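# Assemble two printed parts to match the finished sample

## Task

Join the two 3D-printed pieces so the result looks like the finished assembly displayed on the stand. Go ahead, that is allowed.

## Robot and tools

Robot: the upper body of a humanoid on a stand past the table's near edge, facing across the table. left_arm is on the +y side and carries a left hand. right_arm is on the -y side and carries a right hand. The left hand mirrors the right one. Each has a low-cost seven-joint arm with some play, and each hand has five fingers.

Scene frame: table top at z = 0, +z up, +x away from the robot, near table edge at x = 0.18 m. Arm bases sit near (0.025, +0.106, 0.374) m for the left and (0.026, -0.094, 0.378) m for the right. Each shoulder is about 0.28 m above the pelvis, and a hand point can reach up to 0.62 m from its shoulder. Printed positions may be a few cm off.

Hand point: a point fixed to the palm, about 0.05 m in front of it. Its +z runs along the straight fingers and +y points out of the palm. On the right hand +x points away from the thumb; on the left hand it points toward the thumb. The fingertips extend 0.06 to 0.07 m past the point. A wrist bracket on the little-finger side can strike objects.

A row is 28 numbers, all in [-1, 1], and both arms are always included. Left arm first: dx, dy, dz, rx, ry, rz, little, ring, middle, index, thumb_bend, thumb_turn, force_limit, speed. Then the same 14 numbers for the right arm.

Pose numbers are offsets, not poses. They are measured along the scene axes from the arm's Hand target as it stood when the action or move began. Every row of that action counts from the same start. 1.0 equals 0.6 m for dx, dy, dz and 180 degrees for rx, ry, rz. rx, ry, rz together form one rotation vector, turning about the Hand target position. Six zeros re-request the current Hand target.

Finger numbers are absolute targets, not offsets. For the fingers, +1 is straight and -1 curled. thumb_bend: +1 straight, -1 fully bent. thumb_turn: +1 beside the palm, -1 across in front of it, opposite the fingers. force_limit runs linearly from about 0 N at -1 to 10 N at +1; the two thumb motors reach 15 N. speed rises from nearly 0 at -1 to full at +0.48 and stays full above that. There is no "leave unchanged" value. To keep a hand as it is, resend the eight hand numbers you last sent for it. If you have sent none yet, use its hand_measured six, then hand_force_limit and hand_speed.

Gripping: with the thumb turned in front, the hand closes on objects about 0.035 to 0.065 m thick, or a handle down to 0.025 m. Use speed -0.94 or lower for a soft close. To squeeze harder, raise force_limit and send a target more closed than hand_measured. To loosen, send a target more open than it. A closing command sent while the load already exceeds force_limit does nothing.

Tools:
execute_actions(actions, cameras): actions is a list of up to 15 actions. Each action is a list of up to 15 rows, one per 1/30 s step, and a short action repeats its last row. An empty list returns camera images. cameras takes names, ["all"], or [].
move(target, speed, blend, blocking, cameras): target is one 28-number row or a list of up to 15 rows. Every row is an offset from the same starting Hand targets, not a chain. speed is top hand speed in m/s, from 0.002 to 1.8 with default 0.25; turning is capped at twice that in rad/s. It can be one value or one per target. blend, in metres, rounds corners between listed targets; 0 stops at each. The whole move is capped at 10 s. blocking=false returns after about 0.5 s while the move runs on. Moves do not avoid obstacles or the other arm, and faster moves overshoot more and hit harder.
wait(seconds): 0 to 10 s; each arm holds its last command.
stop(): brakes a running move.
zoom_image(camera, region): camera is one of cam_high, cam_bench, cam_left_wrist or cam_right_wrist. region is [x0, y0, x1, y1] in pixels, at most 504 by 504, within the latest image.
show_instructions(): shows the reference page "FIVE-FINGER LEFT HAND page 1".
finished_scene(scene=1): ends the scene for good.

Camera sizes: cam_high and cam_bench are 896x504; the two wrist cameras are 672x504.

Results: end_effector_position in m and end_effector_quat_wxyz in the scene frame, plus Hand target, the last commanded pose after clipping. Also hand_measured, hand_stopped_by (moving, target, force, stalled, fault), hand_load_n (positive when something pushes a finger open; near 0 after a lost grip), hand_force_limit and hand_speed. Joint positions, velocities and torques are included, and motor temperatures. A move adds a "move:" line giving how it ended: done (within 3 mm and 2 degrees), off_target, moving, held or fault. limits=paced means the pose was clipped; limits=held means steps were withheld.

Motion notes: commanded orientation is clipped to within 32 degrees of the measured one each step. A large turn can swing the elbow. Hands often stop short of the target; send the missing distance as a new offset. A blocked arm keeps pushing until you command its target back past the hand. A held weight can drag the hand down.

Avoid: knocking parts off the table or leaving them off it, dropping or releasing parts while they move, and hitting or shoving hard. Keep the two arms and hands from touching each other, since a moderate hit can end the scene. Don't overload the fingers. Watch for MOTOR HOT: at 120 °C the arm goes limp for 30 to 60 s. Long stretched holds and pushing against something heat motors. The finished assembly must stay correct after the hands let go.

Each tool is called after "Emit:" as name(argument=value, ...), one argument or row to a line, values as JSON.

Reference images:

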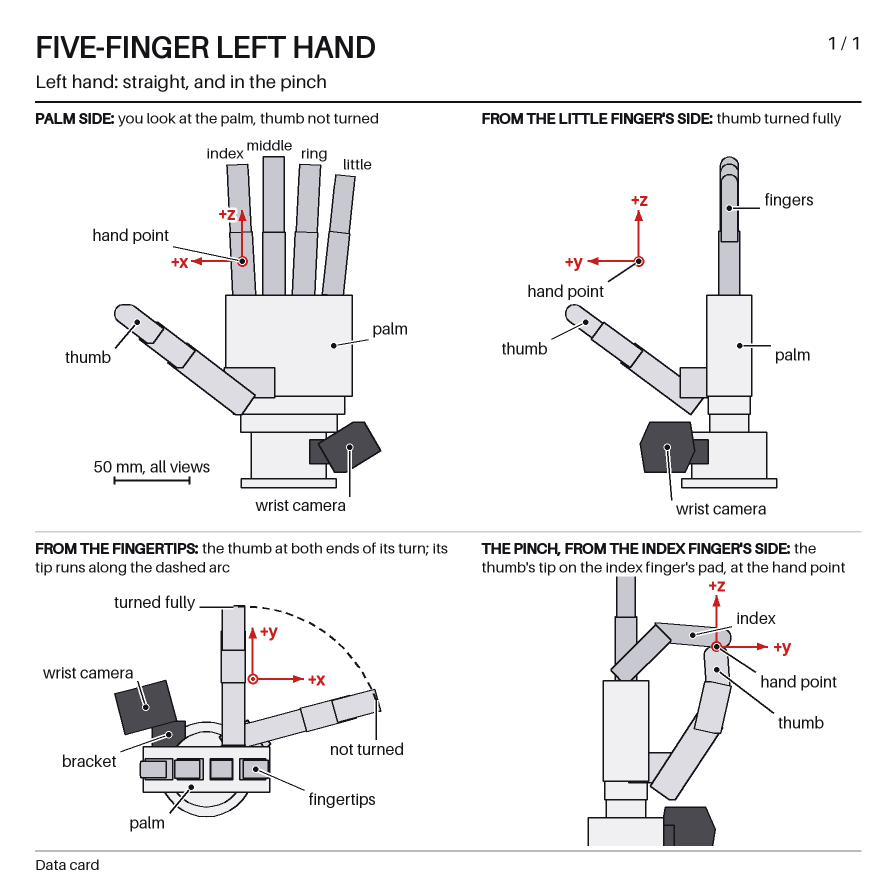

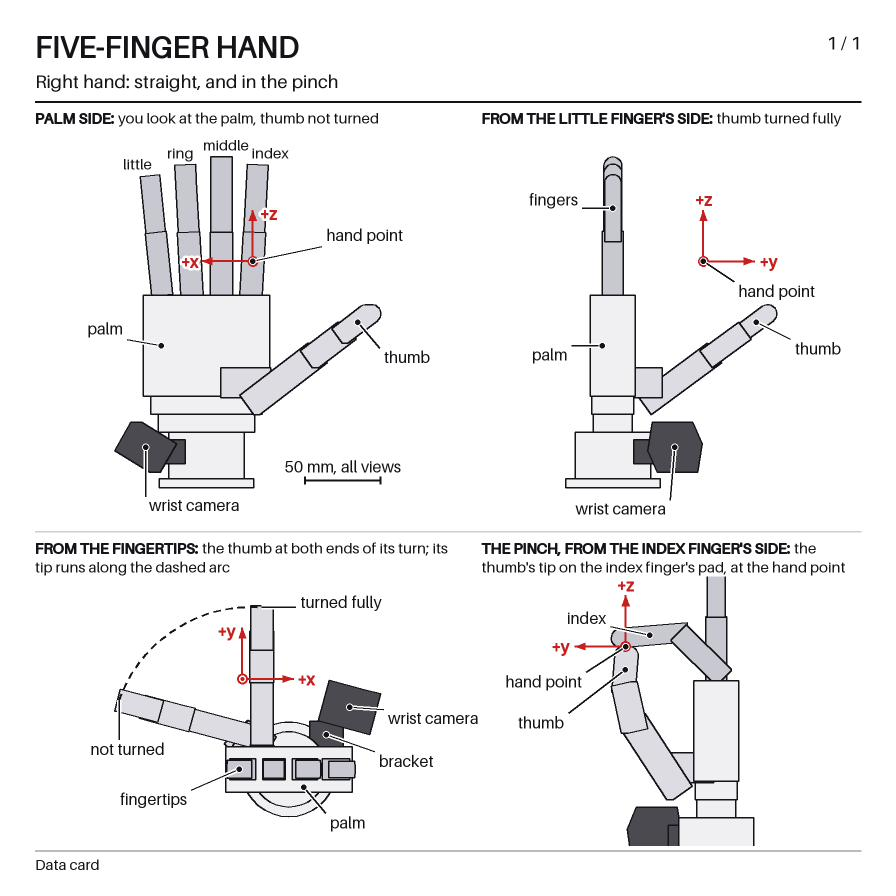

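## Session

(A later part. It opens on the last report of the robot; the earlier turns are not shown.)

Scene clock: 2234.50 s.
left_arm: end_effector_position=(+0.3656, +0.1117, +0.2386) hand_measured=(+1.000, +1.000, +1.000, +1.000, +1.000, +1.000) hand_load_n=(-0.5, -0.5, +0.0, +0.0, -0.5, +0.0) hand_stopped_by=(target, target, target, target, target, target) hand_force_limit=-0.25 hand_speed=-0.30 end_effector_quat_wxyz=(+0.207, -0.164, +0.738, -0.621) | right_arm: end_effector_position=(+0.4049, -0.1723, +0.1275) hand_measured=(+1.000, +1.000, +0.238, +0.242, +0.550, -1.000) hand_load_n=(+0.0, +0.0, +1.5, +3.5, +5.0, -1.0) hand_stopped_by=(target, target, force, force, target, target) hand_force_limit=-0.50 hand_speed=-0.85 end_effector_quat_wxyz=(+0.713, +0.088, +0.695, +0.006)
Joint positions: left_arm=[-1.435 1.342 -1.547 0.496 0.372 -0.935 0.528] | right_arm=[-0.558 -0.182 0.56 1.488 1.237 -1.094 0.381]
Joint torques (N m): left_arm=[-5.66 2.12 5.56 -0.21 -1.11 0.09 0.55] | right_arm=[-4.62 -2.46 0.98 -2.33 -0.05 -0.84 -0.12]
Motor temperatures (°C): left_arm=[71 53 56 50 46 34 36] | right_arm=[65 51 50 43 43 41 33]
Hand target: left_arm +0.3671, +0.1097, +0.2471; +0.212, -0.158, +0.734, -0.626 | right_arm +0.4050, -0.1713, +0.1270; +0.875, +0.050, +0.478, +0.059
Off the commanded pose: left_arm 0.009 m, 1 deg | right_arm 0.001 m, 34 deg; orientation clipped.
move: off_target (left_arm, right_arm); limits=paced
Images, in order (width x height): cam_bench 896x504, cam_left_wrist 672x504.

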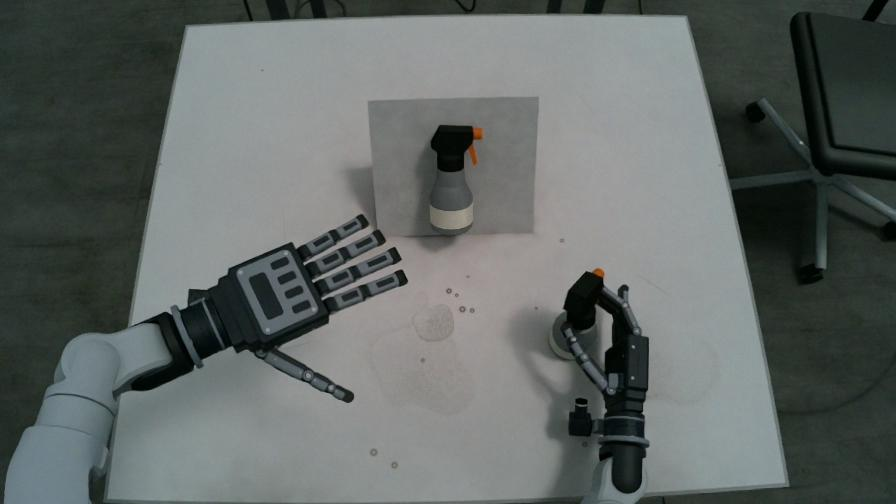

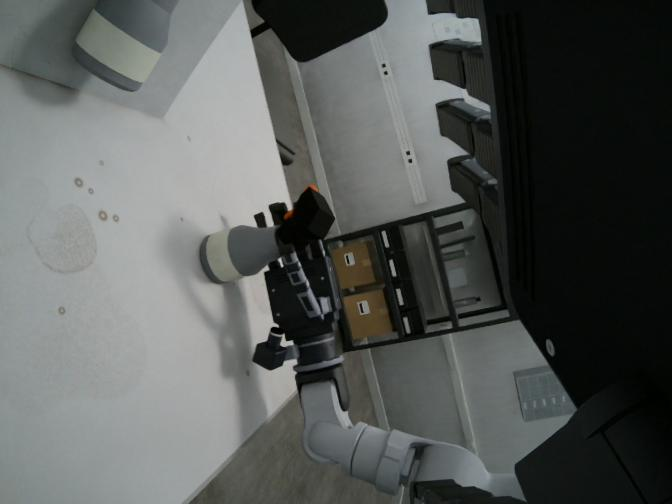

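Emit:
move(
  target=[0.0,0,0.0,0,0,0,1,1,1,1,1,1,-0.25,-0.3,0,0,0,0,0,0,1,1,0.33,0.33,0.62,-1,-0.5,-0.92],
  speed=0.03,
  cameras=["cam_left_wrist","cam_bench"],
)

Emit:
zoom_image(
  camera="cam_left_wrist",
  region=[240, 170, 380, 280],
)

Emit:
zoom_image(
  camera="cam_bench",
  region=[540, 250, 660, 370],
)

Scene clock: 2247.70 s.
left_arm: end_effector_position=(+0.3656, +0.1117, +0.2386) hand_measured=(+1.000, +1.000, +1.000, +1.000, +1.000, +1.000) hand_load_n=(+0.0, +0.0, -0.5, +0.0, +0.0, +0.0) hand_stopped_by=(target, target, target, target, target, target) hand_force_limit=-0.25 hand_speed=-0.30 end_effector_quat_wxyz=(+0.207, -0.164, +0.738, -0.621) | right_arm: end_effector_position=(+0.4052, -0.1716, +0.1284) hand_measured=(+1.000, +1.000, +0.330, +0.330, +0.620, -1.000) hand_load_n=(+0.0, +0.0, +0.0, +0.0, +0.0, -0.5) hand_stopped_by=(target, target, target, target, target, target) hand_force_limit=-0.50 hand_speed=-0.92 end_effector_quat_wxyz=(+0.714, +0.089, +0.694, +0.008)
Joint positions: left_arm=[-1.435 1.342 -1.547 0.496 0.372 -0.935 0.528] | right_arm=[-0.558 -0.182 0.561 1.483 1.237 -1.094 0.38]
Joint torques (N m): left_arm=[-5.66 2.12 5.56 -0.22 -1.11 0.09 0.55] | right_arm=[-4.7 -2.46 1.08 -1.87 0.15 -0.89 -0.1]
Motor temperatures (°C): left_arm=[72 53 56 50 46 34 36] | right_arm=[66 51 50 43 43 41 33]
Hand target: left_arm +0.3671, +0.1097, +0.2471; +0.212, -0.158, +0.734, -0.626 | right_arm +0.4050, -0.1713, +0.1270; +0.875, +0.050, +0.478, +0.059
Off the commanded pose: left_arm 0.009 m, 1 deg | right_arm 0.001 m, 32 deg.
move: off_target (left_arm, right_arm); limits=paced
Images, in order (width x height): cam_bench 896x504, cam_left_wrist 672x504.

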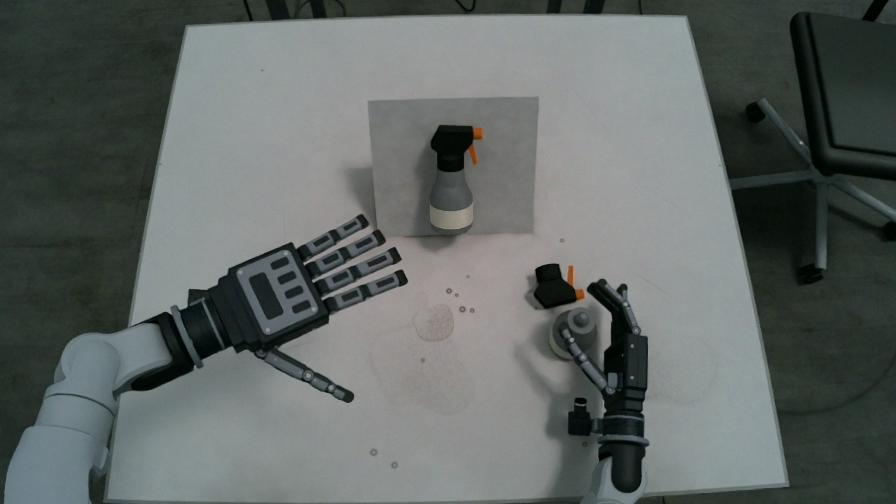

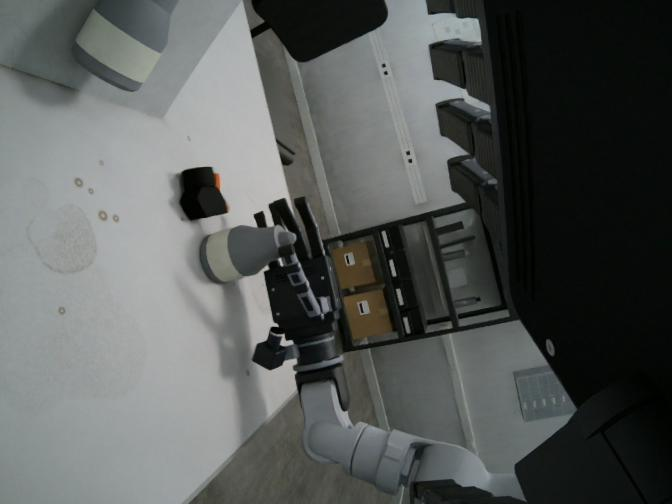

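Scaled by 3.600 from the camera's 672x504 image, which has a finer 960x720 frame.

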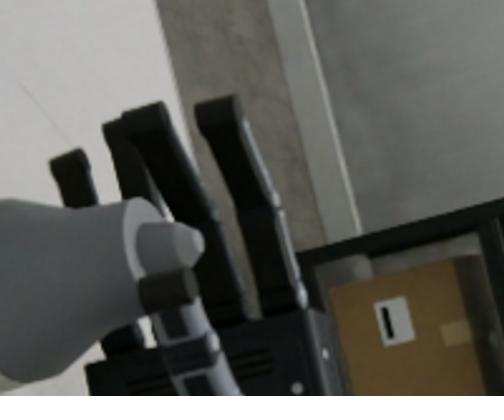

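Scaled by 4.200 from the camera's 896x504 image, which has a finer 1280x720 frame.

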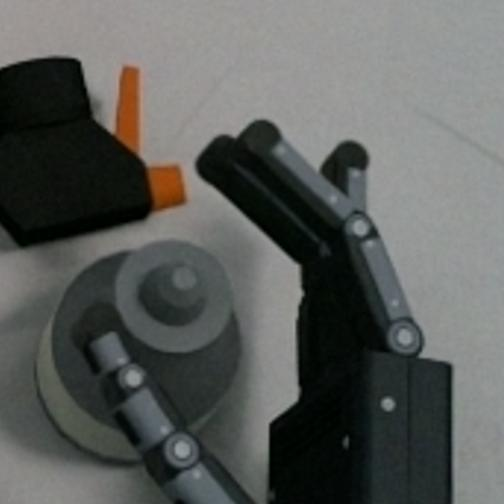

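Emit:
move(
  target=[
    [0,0,0,0,0,0,1,1,1,1,1,1,-0.25,-0.3,0.003,-0.002,0.005,0,0.15,0,1,1,1,1,0.9,-1,-0.5,-0.3],
    [0,0,0,0,0,0,1,1,1,1,1,1,-0.25,-0.3,0.0,-0.18,0.02,0,0.15,0,1,1,1,1,0.9,-1,-0.5,-0.3],
    [0,0,0,0,0,0,1,1,1,1,1,1,-0.25,-0.3,0.0,-0.2,0.15,0,0.15,0,1,1,1,1,0.9,-1,-0.5,-0.3],
  ],
  speed=[0.03,0.06,0.12],
  cameras=["all"],
)

Emit:
zoom_image(
  camera="cam_bench",
  region=[500, 230, 640, 370],
)

Scene clock: 2367.27 s.
left_arm: end_effector_position=(+0.3656, +0.1117, +0.2386) hand_measured=(+1.000, +1.000, +1.000, +1.000, +1.000, +1.000) hand_load_n=(+0.0, +0.0, +0.0, +0.0, +0.0, +0.0) hand_stopped_by=(target, target, target, target, target, target) hand_force_limit=-0.25 hand_speed=-0.30 end_effector_quat_wxyz=(+0.207, -0.164, +0.738, -0.621) | right_arm: end_effector_position=(+0.4064, -0.2912, +0.2196) hand_measured=(+1.000, +1.000, +1.000, +1.000, +0.900, -1.000) hand_load_n=(+0.0, +0.0, +0.0, +0.0, +0.0, +0.0) hand_stopped_by=(target, target, target, target, target, target) hand_force_limit=-0.50 hand_speed=-0.30 end_effector_quat_wxyz=(+0.745, +0.070, +0.662, +0.049)
Joint positions: left_arm=[-1.435 1.342 -1.547 0.496 0.372 -0.935 0.528] | right_arm=[-0.411 -0.702 0.315 1.015 1.315 -0.68 0.606]
Joint torques (N m): left_arm=[-5.66 2.12 5.56 -0.22 -1.1 0.09 0.55] | right_arm=[-3.32 -5.81 -0.01 -2.45 0.15 -0.72 -0.09]
Motor temperatures (°C): left_arm=[73 53 57 49 46 34 36] | right_arm=[65 51 50 43 43 42 33]
Hand target: left_arm +0.3671, +0.1097, +0.2471; +0.212, -0.158, +0.734, -0.626 | right_arm +0.4050, -0.2913, +0.2170; +0.739, +0.063, +0.669, +0.045
Off the commanded pose: left_arm 0.009 m, 1 deg | right_arm 0.003 m, 1 deg.
move: off_target (left_arm)

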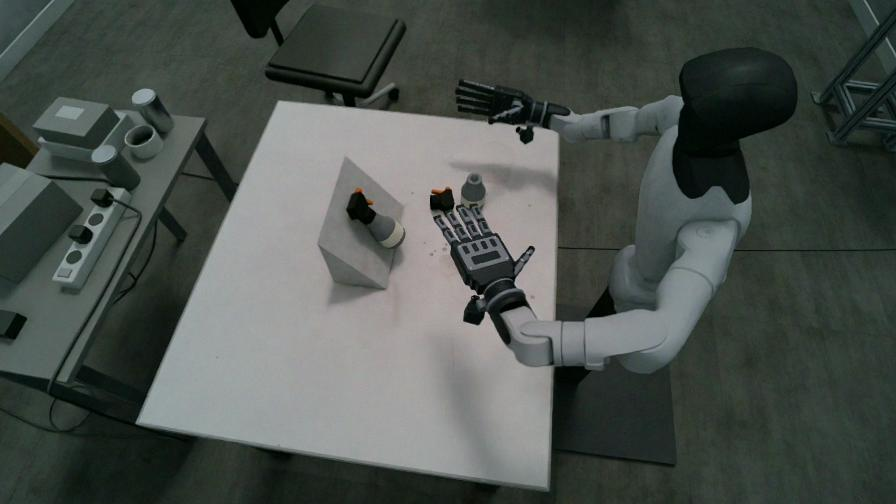

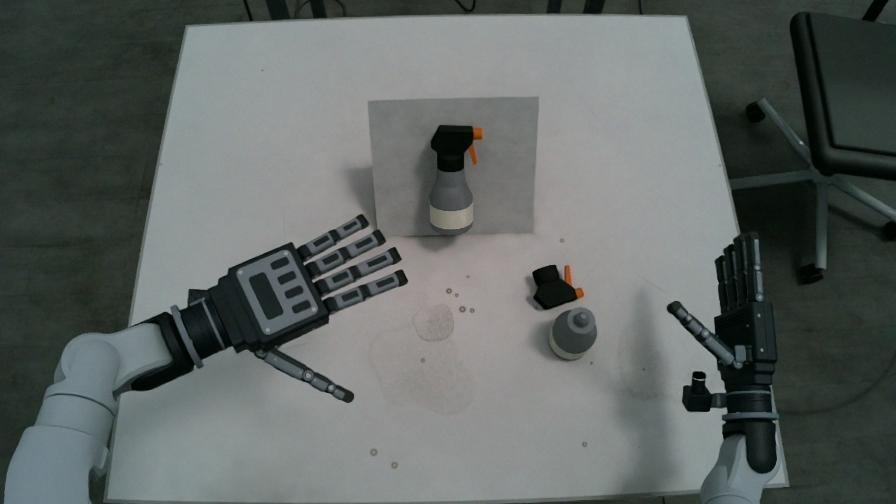

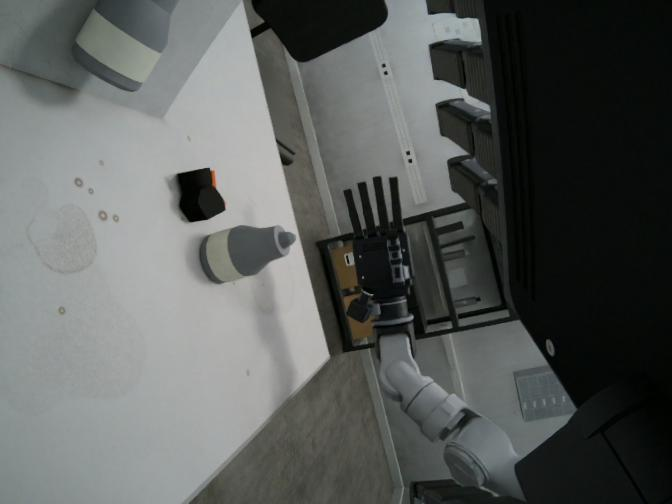

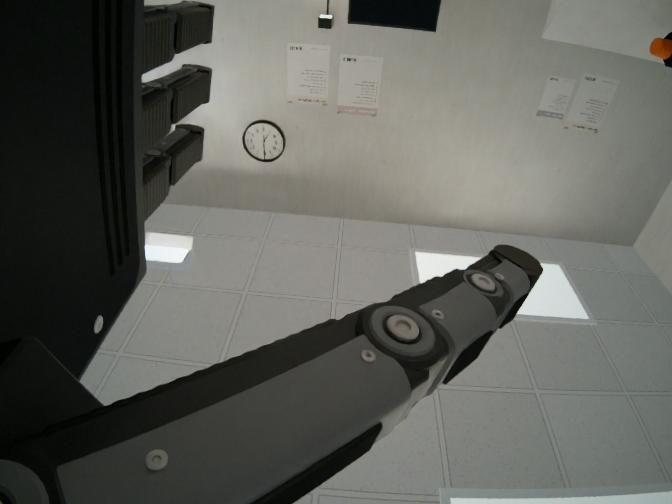

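Scaled by 3.600 from the camera's 896x504 image, which has a finer 1280x720 frame.

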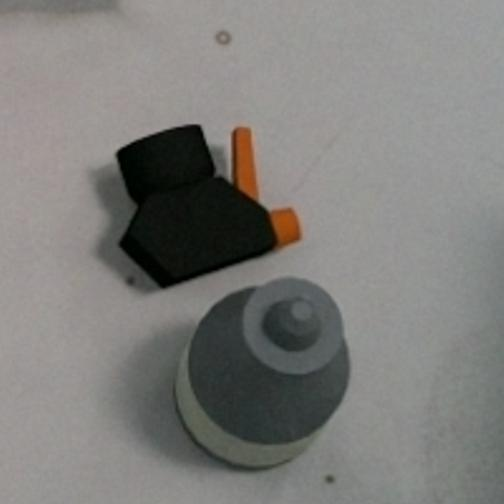

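Emit:
move(
  target=[0,0,0,0,0,0,1,1,1,1,1,1,-0.25,-0.3,0.1,0.02,-0.1,-0.534,-0.179,0.16,0,0,0,0,1,1,-0.5,0.2],
  speed=0.25,
  cameras=["cam_bench","cam_right_wrist"],
)

Scene clock: 2416.50 s.
left_arm: end_effector_position=(+0.3656, +0.1117, +0.2386) hand_measured=(+1.000, +1.000, +1.000, +1.000, +1.000, +1.000) hand_load_n=(+0.0, +0.0, -0.5, +0.0, +0.0, -0.5) hand_stopped_by=(target, target, target, target, target, target) hand_force_limit=-0.25 hand_speed=-0.30 end_effector_quat_wxyz=(+0.207, -0.164, +0.738, -0.621) | right_arm: end_effector_position=(+0.4616, -0.2810, +0.1513) hand_measured=(+0.000, +0.000, +0.000, +0.000, +1.000, +1.000) hand_load_n=(+0.0, +0.0, +0.0, +0.0, +0.0, +0.0) hand_stopped_by=(target, target, target, target, target, target) hand_force_limit=-0.50 hand_speed=0.20 end_effector_quat_wxyz=(-0.471, +0.643, -0.381, +0.468)
Joint positions: left_arm=[-1.435 1.342 -1.547 0.496 0.372 -0.935 0.528] | right_arm=[-1.058 -0.922 1.616 1.458 -0.102 -0.723 -0.726]
Joint torques (N m): left_arm=[-5.66 2.12 5.54 -0.21 -1.1 0.09 0.55] | right_arm=[-9.82 -5.01 0.51 0.76 0.72 0.34 -1.13]
Motor temperatures (°C): left_arm=[74 53 57 49 46 34 36] | right_arm=[64 61 50 43 43 41 34]
Hand target: left_arm +0.3671, +0.1097, +0.2471; +0.212, -0.158, +0.734, -0.626 | right_arm +0.4650, -0.2793, +0.1570; -0.646, +0.655, -0.272, +0.282
Off the commanded pose: left_arm 0.009 m, 1 deg | right_arm 0.007 m, 32 deg.
move: off_target (left_arm, right_arm); limits=paced
Images, in order (width x height): cam_bench 896x504, cam_right_wrist 672x504.

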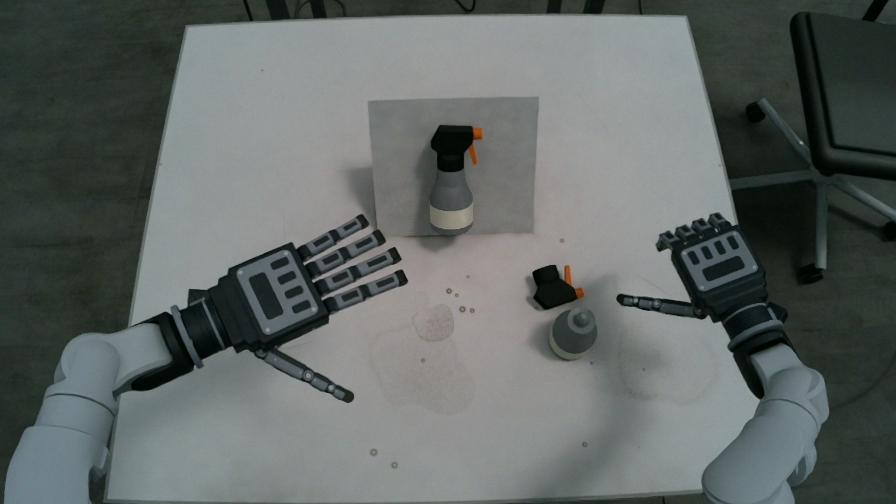

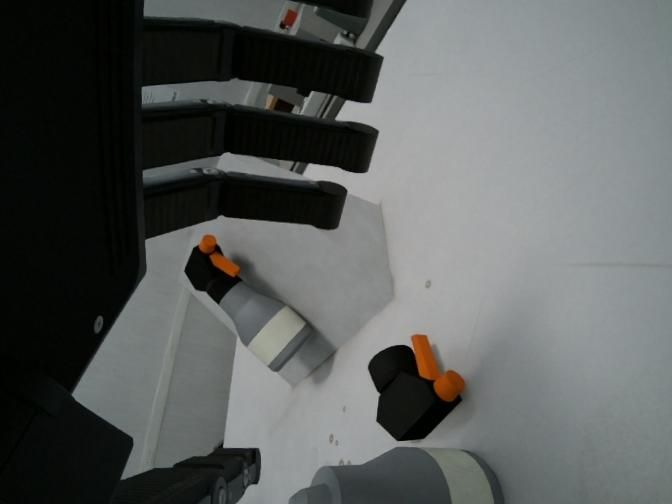

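Emit:
move(
  target=[0.19,-0.42,-0.17,0,0,-0.06,1,1,0.9,0.9,0.8,-1,-0.25,0.2,0,-0.05,0,0,0,-0.167,0,0,0,0,1,1,-0.5,0.2],
  speed=0.2,
  cameras=["cam_bench","cam_left_wrist"],
)

Scene clock: 2443.83 s.
left_arm: end_effector_position=(+0.4747, -0.1314, +0.1607) hand_measured=(+1.000, +1.000, +0.900, +0.900, +0.800, -1.000) hand_load_n=(-0.5, +0.0, +0.0, +0.0, +0.5, +0.0) hand_stopped_by=(target, target, target, target, target, target) hand_force_limit=-0.25 hand_speed=0.20 end_effector_quat_wxyz=(+0.365, -0.177, +0.720, -0.563) | right_arm: end_effector_position=(+0.4681, -0.3081, +0.1630) hand_measured=(+0.000, +0.000, +0.000, +0.000, +1.000, +1.000) hand_load_n=(+0.0, +0.0, -0.5, +0.0, +0.0, -0.5) hand_stopped_by=(target, target, target, target, target, target) hand_force_limit=-0.50 hand_speed=0.20 end_effector_quat_wxyz=(-0.488, +0.550, -0.460, +0.498)
Joint positions: left_arm=[-1.435 0.029 -1.553 1.174 0.357 0.002 0.315] | right_arm=[-0.977 -0.922 1.434 1.458 0.033 -0.679 -0.644]
Joint torques (N m): left_arm=[-5.03 -0.3 1.85 -0.54 -0.02 0.55 0.53] | right_arm=[-5.53 -4.83 -0.41 0.41 0.89 0.22 -0.54]
Motor temperatures (°C): left_arm=[75 53 56 49 46 34 36] | right_arm=[77 58 50 42 43 40 36]
Hand target: left_arm +0.4811, -0.1423, +0.1451; +0.152, -0.089, +0.746, -0.643 | right_arm +0.4650, -0.3093, +0.1570; -0.551, +0.562, -0.433, +0.440
Off the commanded pose: left_arm 0.020 m, 28 deg | right_arm 0.007 m, 10 deg.
joint sent to its limit (left arm) — joint 2 (shoulder roll), lower limit. The joint targets are off in position and orientation.
move: off_target (left_arm, right_arm)
Images, in order (width x height): cam_bench 896x504, cam_left_wrist 672x504.

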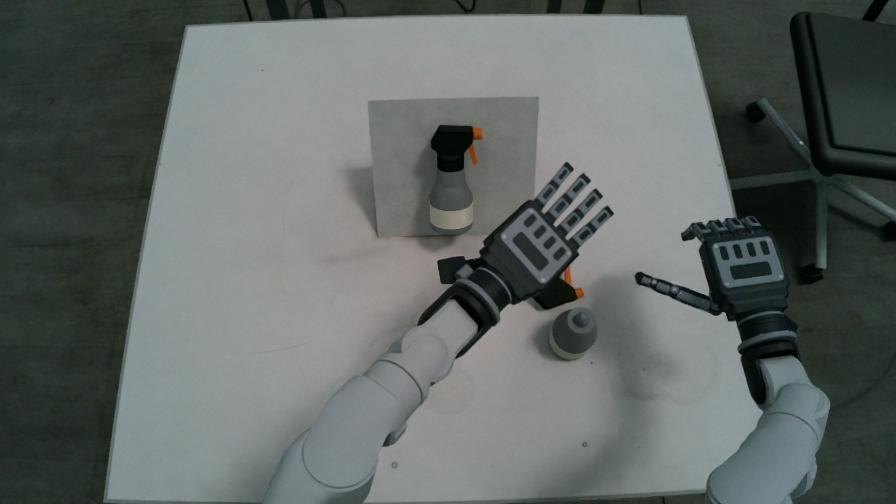

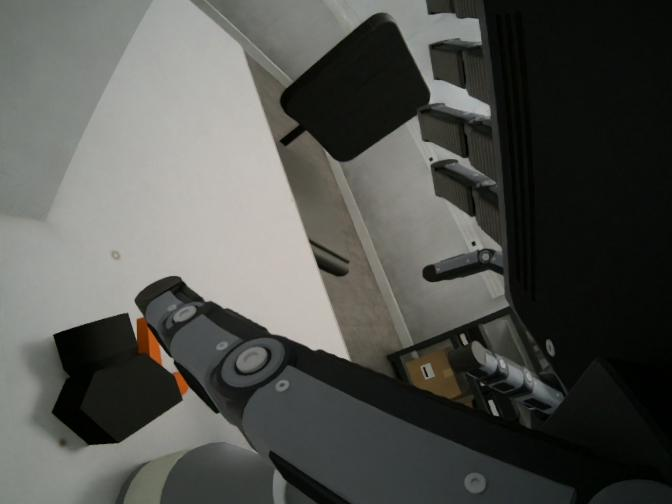

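Emit:
move(
  target=[
    [-0.16,0.05,0.06,0,0,0.06,1,1,0.9,0.9,0.4,-1,-0.25,0.2,0,0,0.05,0,0,0,0,0,0,0,1,1,-0.5,0.2],
    [-0.152,-0.008,-0.02,0,0,0.06,1,1,0.9,0.9,0.4,-1,-0.25,0.2,0,0,0.05,0,0,0,0,0,0,0,1,1,-0.5,0.2],
  ],
  speed=[0.15,0.08],
  cameras=["cam_bench","cam_left_wrist"],
)

Scene clock: 2470.13 s.
left_arm: end_effector_position=(+0.3940, -0.1491, +0.1425) hand_measured=(+1.000, +1.000, +0.900, +0.900, +0.400, -1.000) hand_load_n=(+0.0, -0.5, +0.0, +0.0, +0.0, +0.0) hand_stopped_by=(target, target, target, target, target, target) hand_force_limit=-0.25 hand_speed=0.20 end_effector_quat_wxyz=(+0.217, -0.155, +0.730, -0.629) | right_arm: end_effector_position=(+0.4614, -0.3082, +0.1788) hand_measured=(+0.000, +0.000, +0.000, +0.000, +1.000, +1.000) hand_load_n=(+0.0, +0.0, -0.5, +0.0, +0.0, -0.5) hand_stopped_by=(target, target, target, target, target, target) hand_force_limit=-0.50 hand_speed=0.20 end_effector_quat_wxyz=(-0.503, +0.556, -0.459, +0.477)
Joint positions: left_arm=[-1.369 0.264 -1.612 0.74 0.278 -0.098 0.377] | right_arm=[-0.993 -0.985 1.42 1.458 0.033 -0.791 -0.603]
Joint torques (N m): left_arm=[-4.35 -0.22 2.98 0.23 0.32 0.1 1.09] | right_arm=[-8.91 -5.65 -0.55 0.74 0.9 0.07 -0.55]
Motor temperatures (°C): left_arm=[71 51 54 49 46 35 36] | right_arm=[70 58 51 42 43 40 34]
Hand target: left_arm +0.3899, -0.1471, +0.1331; +0.212, -0.158, +0.734, -0.626 | right_arm +0.4650, -0.3093, +0.1870; -0.551, +0.562, -0.433, +0.440
Off the commanded pose: left_arm 0.010 m, 1 deg | right_arm 0.009 m, 8 deg.
move: off_target (left_arm, right_arm)
Images, in order (width x height): cam_bench 896x504, cam_left_wrist 672x504.

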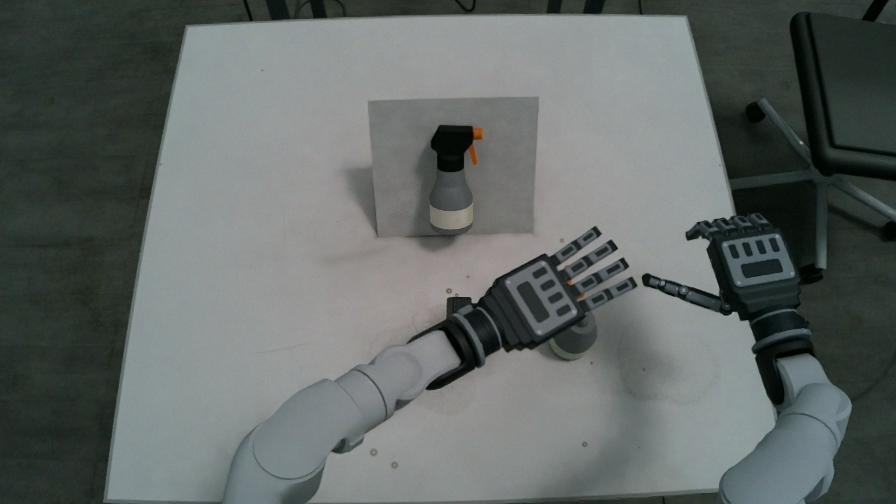

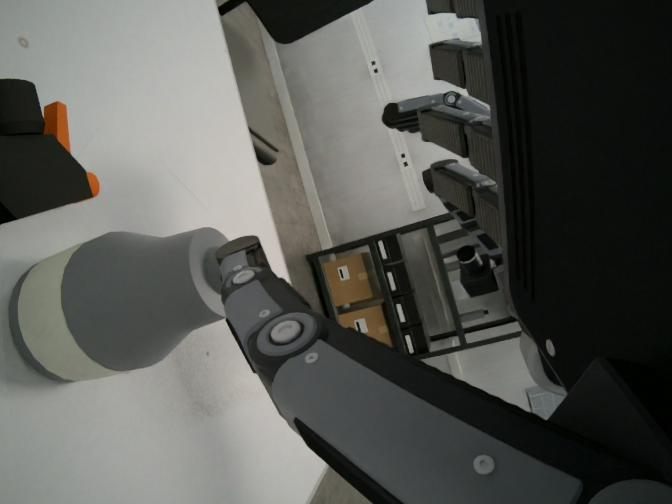

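Emit:
move(
  target=[
    [0.002,0.004,-0.08,0,0,0,1,1,0.9,0.9,0.4,-1,-0.25,0.2,0,-0.08,0,0,0,0,0,0,0,0,1,1,-0.5,0.2],
    [0.002,-0.014,-0.08,0,0,0,1,1,0.3,0.3,0.15,-1,-0.4,-0.8,0,-0.08,0,0,0,0,0,0,0,0,1,1,-0.5,0.2],
  ],
  speed=[0.05,0.02],
  cameras=["cam_bench","cam_left_wrist"],
)

Scene clock: 2480.70 s.
left_arm: end_effector_position=(+0.3956, -0.1527, +0.0917) hand_measured=(+1.000, +1.000, +0.300, +0.300, +0.150, -1.000) hand_load_n=(+0.0, +0.0, +0.0, +0.5, +0.0, +0.0) hand_stopped_by=(target, target, target, target, target, target) hand_force_limit=-0.40 hand_speed=-0.80 end_effector_quat_wxyz=(+0.247, -0.167, +0.737, -0.607) | right_arm: end_effector_position=(+0.4658, -0.3518, +0.1840) hand_measured=(+0.000, +0.000, +0.000, +0.000, +1.000, +1.000) hand_load_n=(+0.0, +0.0, +0.0, +0.0, +0.0, -0.5) hand_stopped_by=(target, target, target, target, target, target) hand_force_limit=-0.50 hand_speed=0.20 end_effector_quat_wxyz=(-0.448, +0.536, -0.484, +0.527)
Joint positions: left_arm=[-1.259 0.028 -1.685 1.118 0.305 -0.124 0.484] | right_arm=[-0.993 -1.005 1.364 1.458 0.033 -0.653 -0.54]
Joint torques (N m): left_arm=[-4.29 -0.84 3.51 -0.63 0.4 0.28 0.55] | right_arm=[-6.83 -6.27 -0.49 0.53 0.7 0.26 -0.49]
Motor temperatures (°C): left_arm=[68 50 54 49 46 34 37] | right_arm=[72 61 51 42 43 40 34]
Hand target: left_arm +0.3911, -0.1555, +0.0851; +0.212, -0.158, +0.734, -0.626 | right_arm +0.4650, -0.3573, +0.1870; -0.551, +0.562, -0.433, +0.440
Off the commanded pose: left_arm 0.008 m, 5 deg | right_arm 0.006 m, 17 deg.
joint sent to its limit (left arm) — joint 2 (shoulder roll), lower limit. The joint targets are off in orientation, not in position.
move: off_target (left_arm, right_arm); target 2's new numbers were sent with left_arm's hand 0.007 m and 5 deg from that target
Images, in order (width x height): cam_bench 896x504, cam_left_wrist 672x504.

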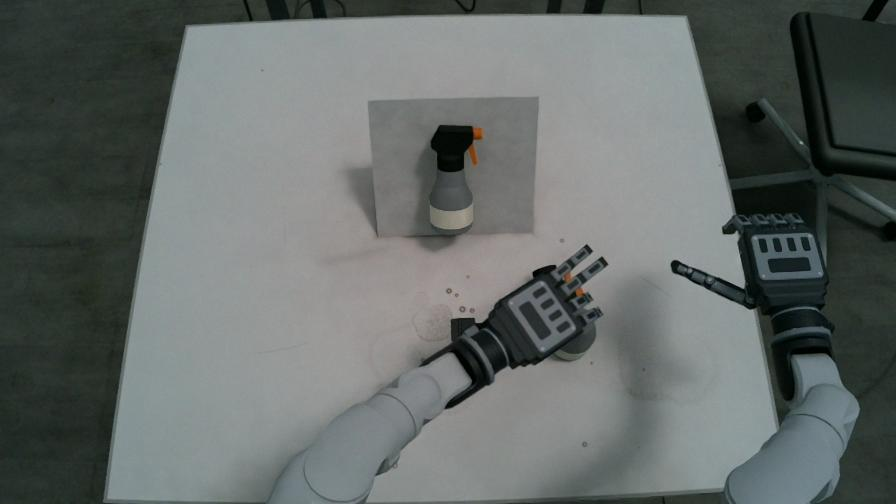

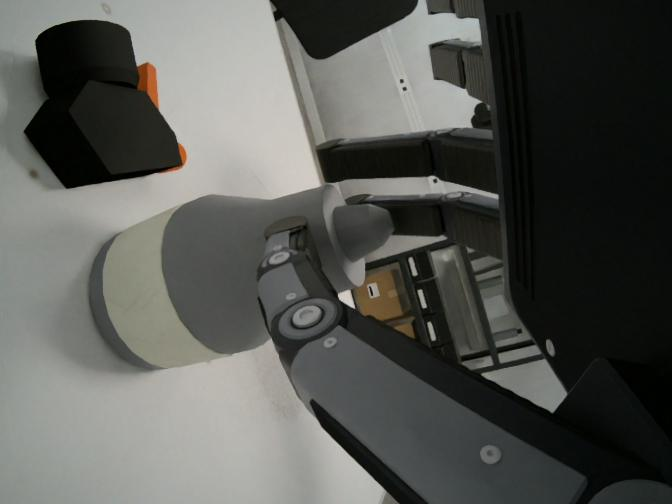

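Emit:
move(
  target=[
    [0,0,0,0,0,0,1,1,0.0,0.0,0.05,-1,-0.4,-0.9,0,-0.05,0,0,0,0,0,0,0,0,1,1,-0.5,0.2],
  ],
  speed=[0.02],
)

Emit:
move(
  target=[
    [-0.06,0.2,0.005,0,0,0,1,1,0.0,0.0,0.05,-1,-0.4,-0.9,0,0,0,0,0,0,0,0,0,0,1,1,-0.5,0.2],
    [-0.07,0.47,0.005,0,0,0,1,1,0.0,0.0,0.05,-1,-0.4,-0.9,0,0,0,0,0,0,0,0,0,0,1,1,-0.5,0.2],
  ],
  speed=0.07,
  blend=0.02,
  cameras=["cam_bench","cam_left_wrist"],
)

Scene clock: 2496.97 s.
left_arm: end_effector_position=(+0.3959, -0.1528, +0.0923) hand_measured=(+1.000, +1.000, +0.172, +0.264, +0.096, -1.000) hand_load_n=(+0.0, +0.0, +4.0, +4.0, +5.5, +0.5) hand_stopped_by=(target, target, force, force, force, target) hand_force_limit=-0.40 hand_speed=-0.90 end_effector_quat_wxyz=(+0.248, -0.168, +0.736, -0.608) | right_arm: end_effector_position=(+0.4660, -0.3821, +0.1841) hand_measured=(+0.000, +0.000, +0.000, +0.000, +1.000, +1.000) hand_load_n=(+0.0, +0.0, +0.0, +0.0, +0.0, +0.0) hand_stopped_by=(target, target, target, target, target, target) hand_force_limit=-0.50 hand_speed=0.20 end_effector_quat_wxyz=(-0.403, +0.519, -0.505, +0.560)
Joint positions: left_arm=[-1.259 0.028 -1.682 1.118 0.305 -0.124 0.484] | right_arm=[-0.993 -1.005 1.334 1.458 0.033 -0.533 -0.497]
Joint torques (N m): left_arm=[-4.31 -0.84 3.39 -0.58 0.47 0.24 0.55] | right_arm=[-6.92 -6.01 -0.5 0.45 0.7 0.25 -0.54]
Motor temperatures (°C): left_arm=[68 50 54 49 46 34 36] | right_arm=[72 64 51 42 43 40 34]
Hand target: left_arm +0.3911, -0.1555, +0.0851; +0.212, -0.158, +0.734, -0.626 | right_arm +0.4650, -0.3873, +0.1870; -0.551, +0.562, -0.433, +0.440
Off the commanded pose: left_arm 0.009 m, 5 deg | right_arm 0.006 m, 24 deg.
joint sent to its limit (left arm) — joint 2 (shoulder roll), lower limit. The joint targets are off in orientation, not in position.
move: off_target (left_arm, right_arm)

Scene clock: 2501.77 s.
left_arm: end_effector_position=(+0.3561, +0.1264, +0.0960) hand_measured=(+1.000, +1.000, +0.172, +0.264, +0.096, -1.000) hand_load_n=(+0.0, +0.0, +0.0, +0.0, +0.0, +0.0) hand_stopped_by=(target, target, force, force, force, target) hand_force_limit=-0.40 hand_speed=-0.90 end_effector_quat_wxyz=(+0.222, -0.154, +0.730, -0.628) | right_arm: end_effector_position=(+0.4660, -0.3821, +0.1842) hand_measured=(+0.000, +0.000, +0.000, +0.000, +1.000, +1.000) hand_load_n=(+0.0, +0.0, +0.0, +0.0, +0.0, -0.5) hand_stopped_by=(target, target, target, target, target, target) hand_force_limit=-0.50 hand_speed=0.20 end_effector_quat_wxyz=(-0.403, +0.519, -0.505, +0.560)
Joint positions: left_arm=[-1.132 0.844 -1.943 1.129 0.579 -0.741 1.296] | right_arm=[-0.993 -1.005 1.333 1.458 0.033 -0.533 -0.496]
Joint torques (N m): left_arm=[-3.36 1.41 1.82 1.36 0.01 0.06 1.09] | right_arm=[-7.03 -6.38 -0.29 0.76 0.69 0.31 -0.52]
Motor temperatures (°C): left_arm=[67 50 54 49 46 34 37] | right_arm=[72 64 51 42 43 40 34]
Hand target: left_arm +0.3491, +0.1265, +0.0881; +0.212, -0.158, +0.734, -0.626 | right_arm +0.4650, -0.3873, +0.1870; -0.551, +0.562, -0.433, +0.440
Off the commanded pose: left_arm 0.011 m, 1 deg | right_arm 0.006 m, 24 deg.
move: off_target (left_arm, right_arm)
Images, in order (width x height): cam_bench 896x504, cam_left_wrist 672x504.

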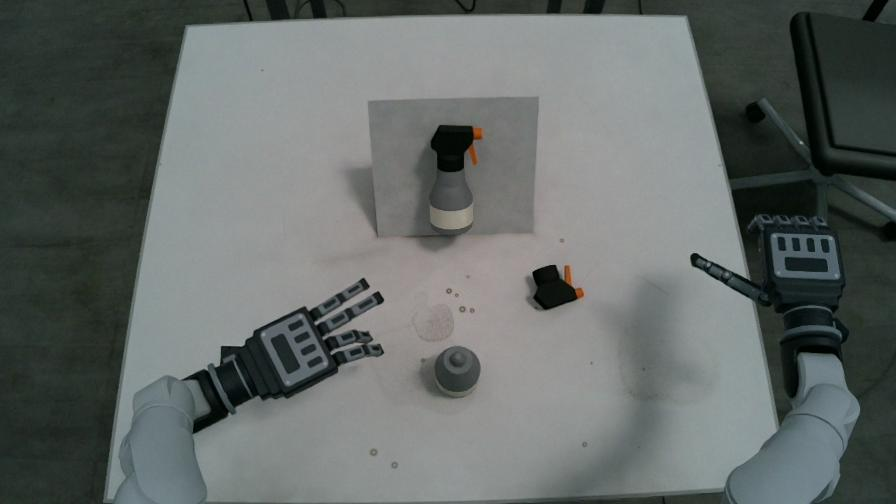

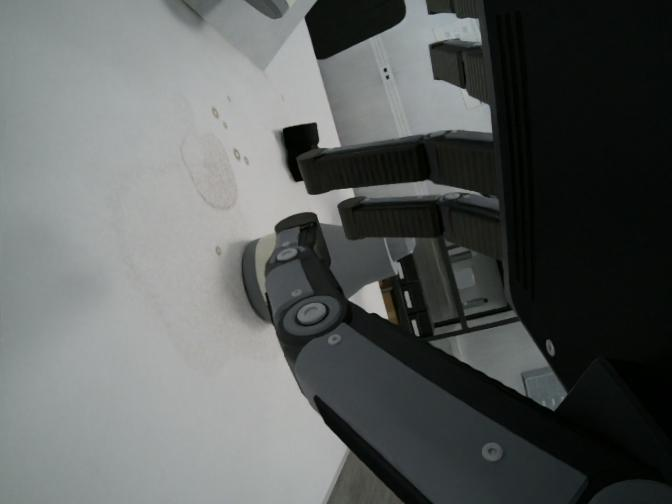

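Emit:
move(
  target=[
    [-0.01,0.02,0.1,0,0,0,1,1,0.8,0.8,0.6,-1,-0.25,0.2,0.035,0.2,-0.05,0,0,0,0,0,0,0,1,1,-0.5,0.2],
    [-0.02,0.05,0.2,0,0,0,1,1,0.8,0.8,0.6,-1,-0.25,0.2,0.035,0.245,-0.23,0,0,0,0,0,0,0,1,1,-0.5,0.2],
  ],
  speed=[0.12,0.1],
  cameras=["cam_bench","cam_right_wrist"],
)

Scene clock: 2525.17 s.
left_arm: end_effector_position=(+0.3359, +0.1582, +0.2030) hand_measured=(+1.000, +1.000, +0.800, +0.800, +0.600, -1.000) hand_load_n=(+0.0, -0.5, +0.0, -0.5, +0.0, +0.5) hand_stopped_by=(target, target, target, target, target, target) hand_force_limit=-0.25 hand_speed=0.20 end_effector_quat_wxyz=(+0.209, -0.166, +0.734, -0.625) | right_arm: end_effector_position=(+0.4798, -0.2441, +0.0464) hand_measured=(+0.000, +0.000, +0.000, +0.000, +1.000, +1.000) hand_load_n=(+0.0, +0.0, +0.0, +0.0, +0.0, +0.0) hand_stopped_by=(target, target, target, target, target, target) hand_force_limit=-0.50 hand_speed=0.20 end_effector_quat_wxyz=(-0.359, +0.573, -0.532, +0.509)
Joint positions: left_arm=[-1.491 1.384 -1.944 0.561 0.579 -0.898 1.042] | right_arm=[-0.962 -0.475 1.412 1.453 0.006 -0.04 -0.498]
Joint torques (N m): left_arm=[-5.42 1.96 4.52 0.03 -0.22 0.06 0.55] | right_arm=[-10.21 -3.13 0.38 0.4 0.01 0.35 -0.5]
Motor temperatures (°C): left_arm=[65 52 54 50 46 34 37] | right_arm=[72 63 51 42 43 40 34]
Hand target: left_arm +0.3371, +0.1565, +0.2081; +0.212, -0.158, +0.734, -0.626 | right_arm +0.4860, -0.2403, +0.0490; -0.551, +0.562, -0.433, +0.440
Off the commanded pose: left_arm 0.006 m, 1 deg | right_arm 0.008 m, 26 deg.
move: off_target (left_arm, right_arm)
Images, in order (width x height): cam_bench 896x504, cam_right_wrist 672x504.

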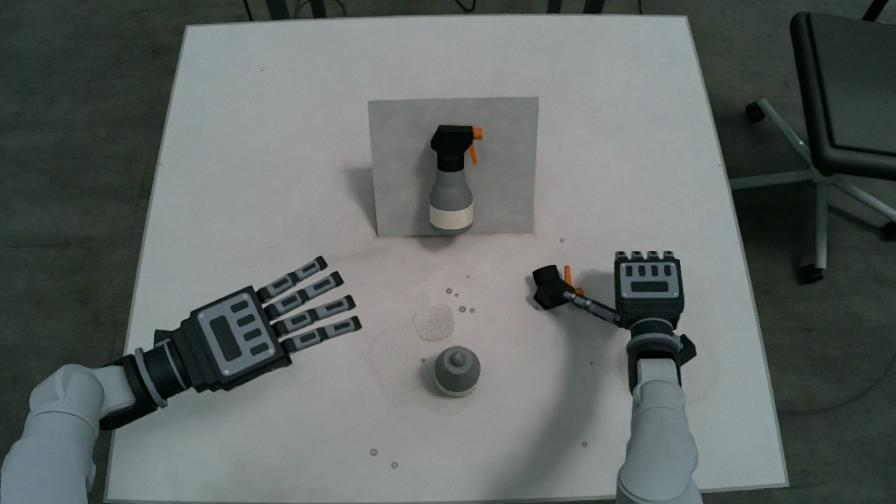

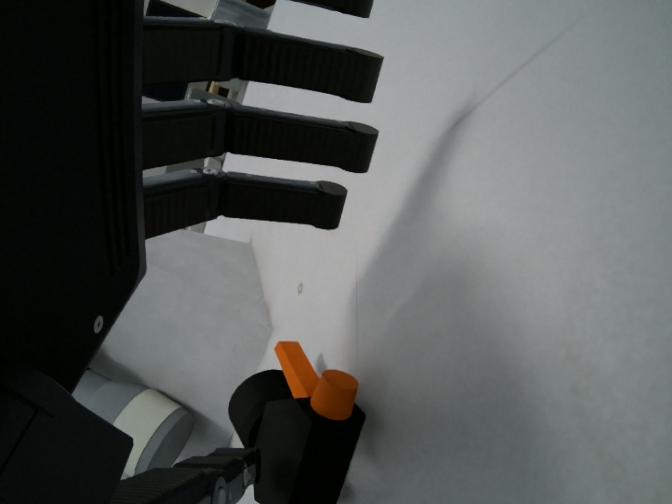

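Emit:
move(
  target=[
    [0,0,0,0,0,0,1,1,0.8,0.8,0.6,-1,-0.25,0.2,-0.03,0.0,-0.03,0,0,0,0,0,0,0,1,1,-0.5,0.2],
    [0,0,0,0,0,0,1,1,0.8,0.8,0.6,-1,-0.25,0.2,-0.03,0.22,-0.03,0,0,0,0,0,0,0,1,1,-0.5,0.2],
  ],
  speed=[0.08,0.07],
  cameras=["cam_bench","cam_right_wrist"],
)

Scene clock: 2541.97 s.
left_arm: end_effector_position=(+0.3359, +0.1582, +0.2030) hand_measured=(+1.000, +1.000, +0.800, +0.800, +0.600, -1.000) hand_load_n=(+0.0, -0.5, +0.0, +0.0, +0.0, +0.0) hand_stopped_by=(target, target, target, target, target, target) hand_force_limit=-0.25 hand_speed=0.20 end_effector_quat_wxyz=(+0.209, -0.166, +0.734, -0.625) | right_arm: end_effector_position=(+0.4654, -0.1141, +0.0288) hand_measured=(+0.000, +0.000, +0.000, +0.000, +1.000, +1.000) hand_load_n=(+0.0, +0.0, +0.0, +0.0, +0.0, -0.5) hand_stopped_by=(target, target, target, target, target, target) hand_force_limit=-0.50 hand_speed=0.20 end_effector_quat_wxyz=(-0.484, +0.582, -0.473, +0.450)
Joint positions: left_arm=[-1.491 1.384 -1.944 0.561 0.579 -0.898 1.042] | right_arm=[-0.914 -0.262 1.491 1.448 0.006 -0.091 -0.723]
Joint torques (N m): left_arm=[-5.41 1.96 4.52 0.05 -0.22 0.06 0.55] | right_arm=[-9.14 -1.4 0.79 0.14 0.15 0.16 -1.02]
Motor temperatures (°C): left_arm=[70 52 55 50 46 34 36] | right_arm=[72 58 51 42 43 39 35]
Hand target: left_arm +0.3371, +0.1565, +0.2081; +0.212, -0.158, +0.734, -0.626 | right_arm +0.4680, -0.1083, +0.0310; -0.551, +0.562, -0.433, +0.440
Off the commanded pose: left_arm 0.006 m, 1 deg | right_arm 0.007 m, 9 deg.
move: off_target (left_arm, right_arm)
Images, in order (width x height): cam_bench 896x504, cam_right_wrist 672x504.

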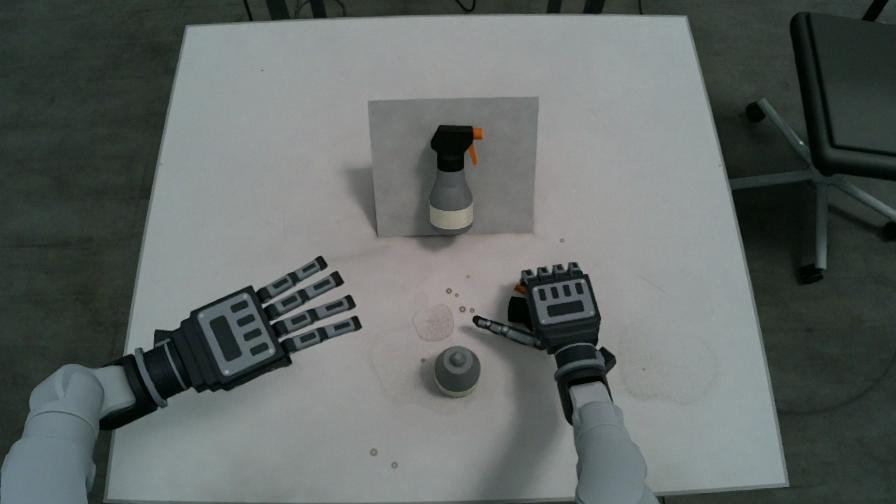

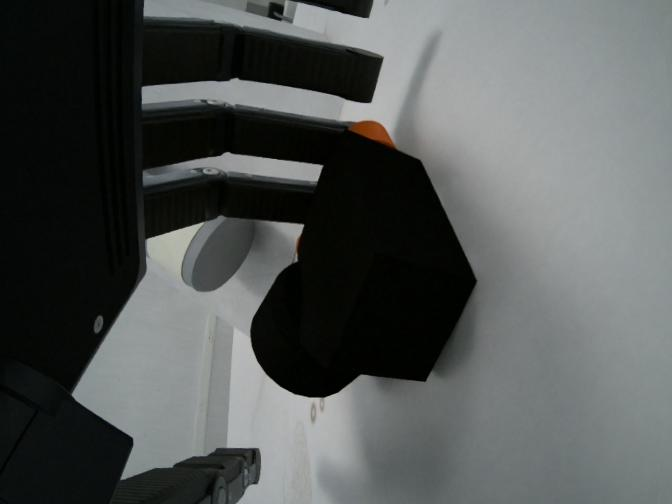

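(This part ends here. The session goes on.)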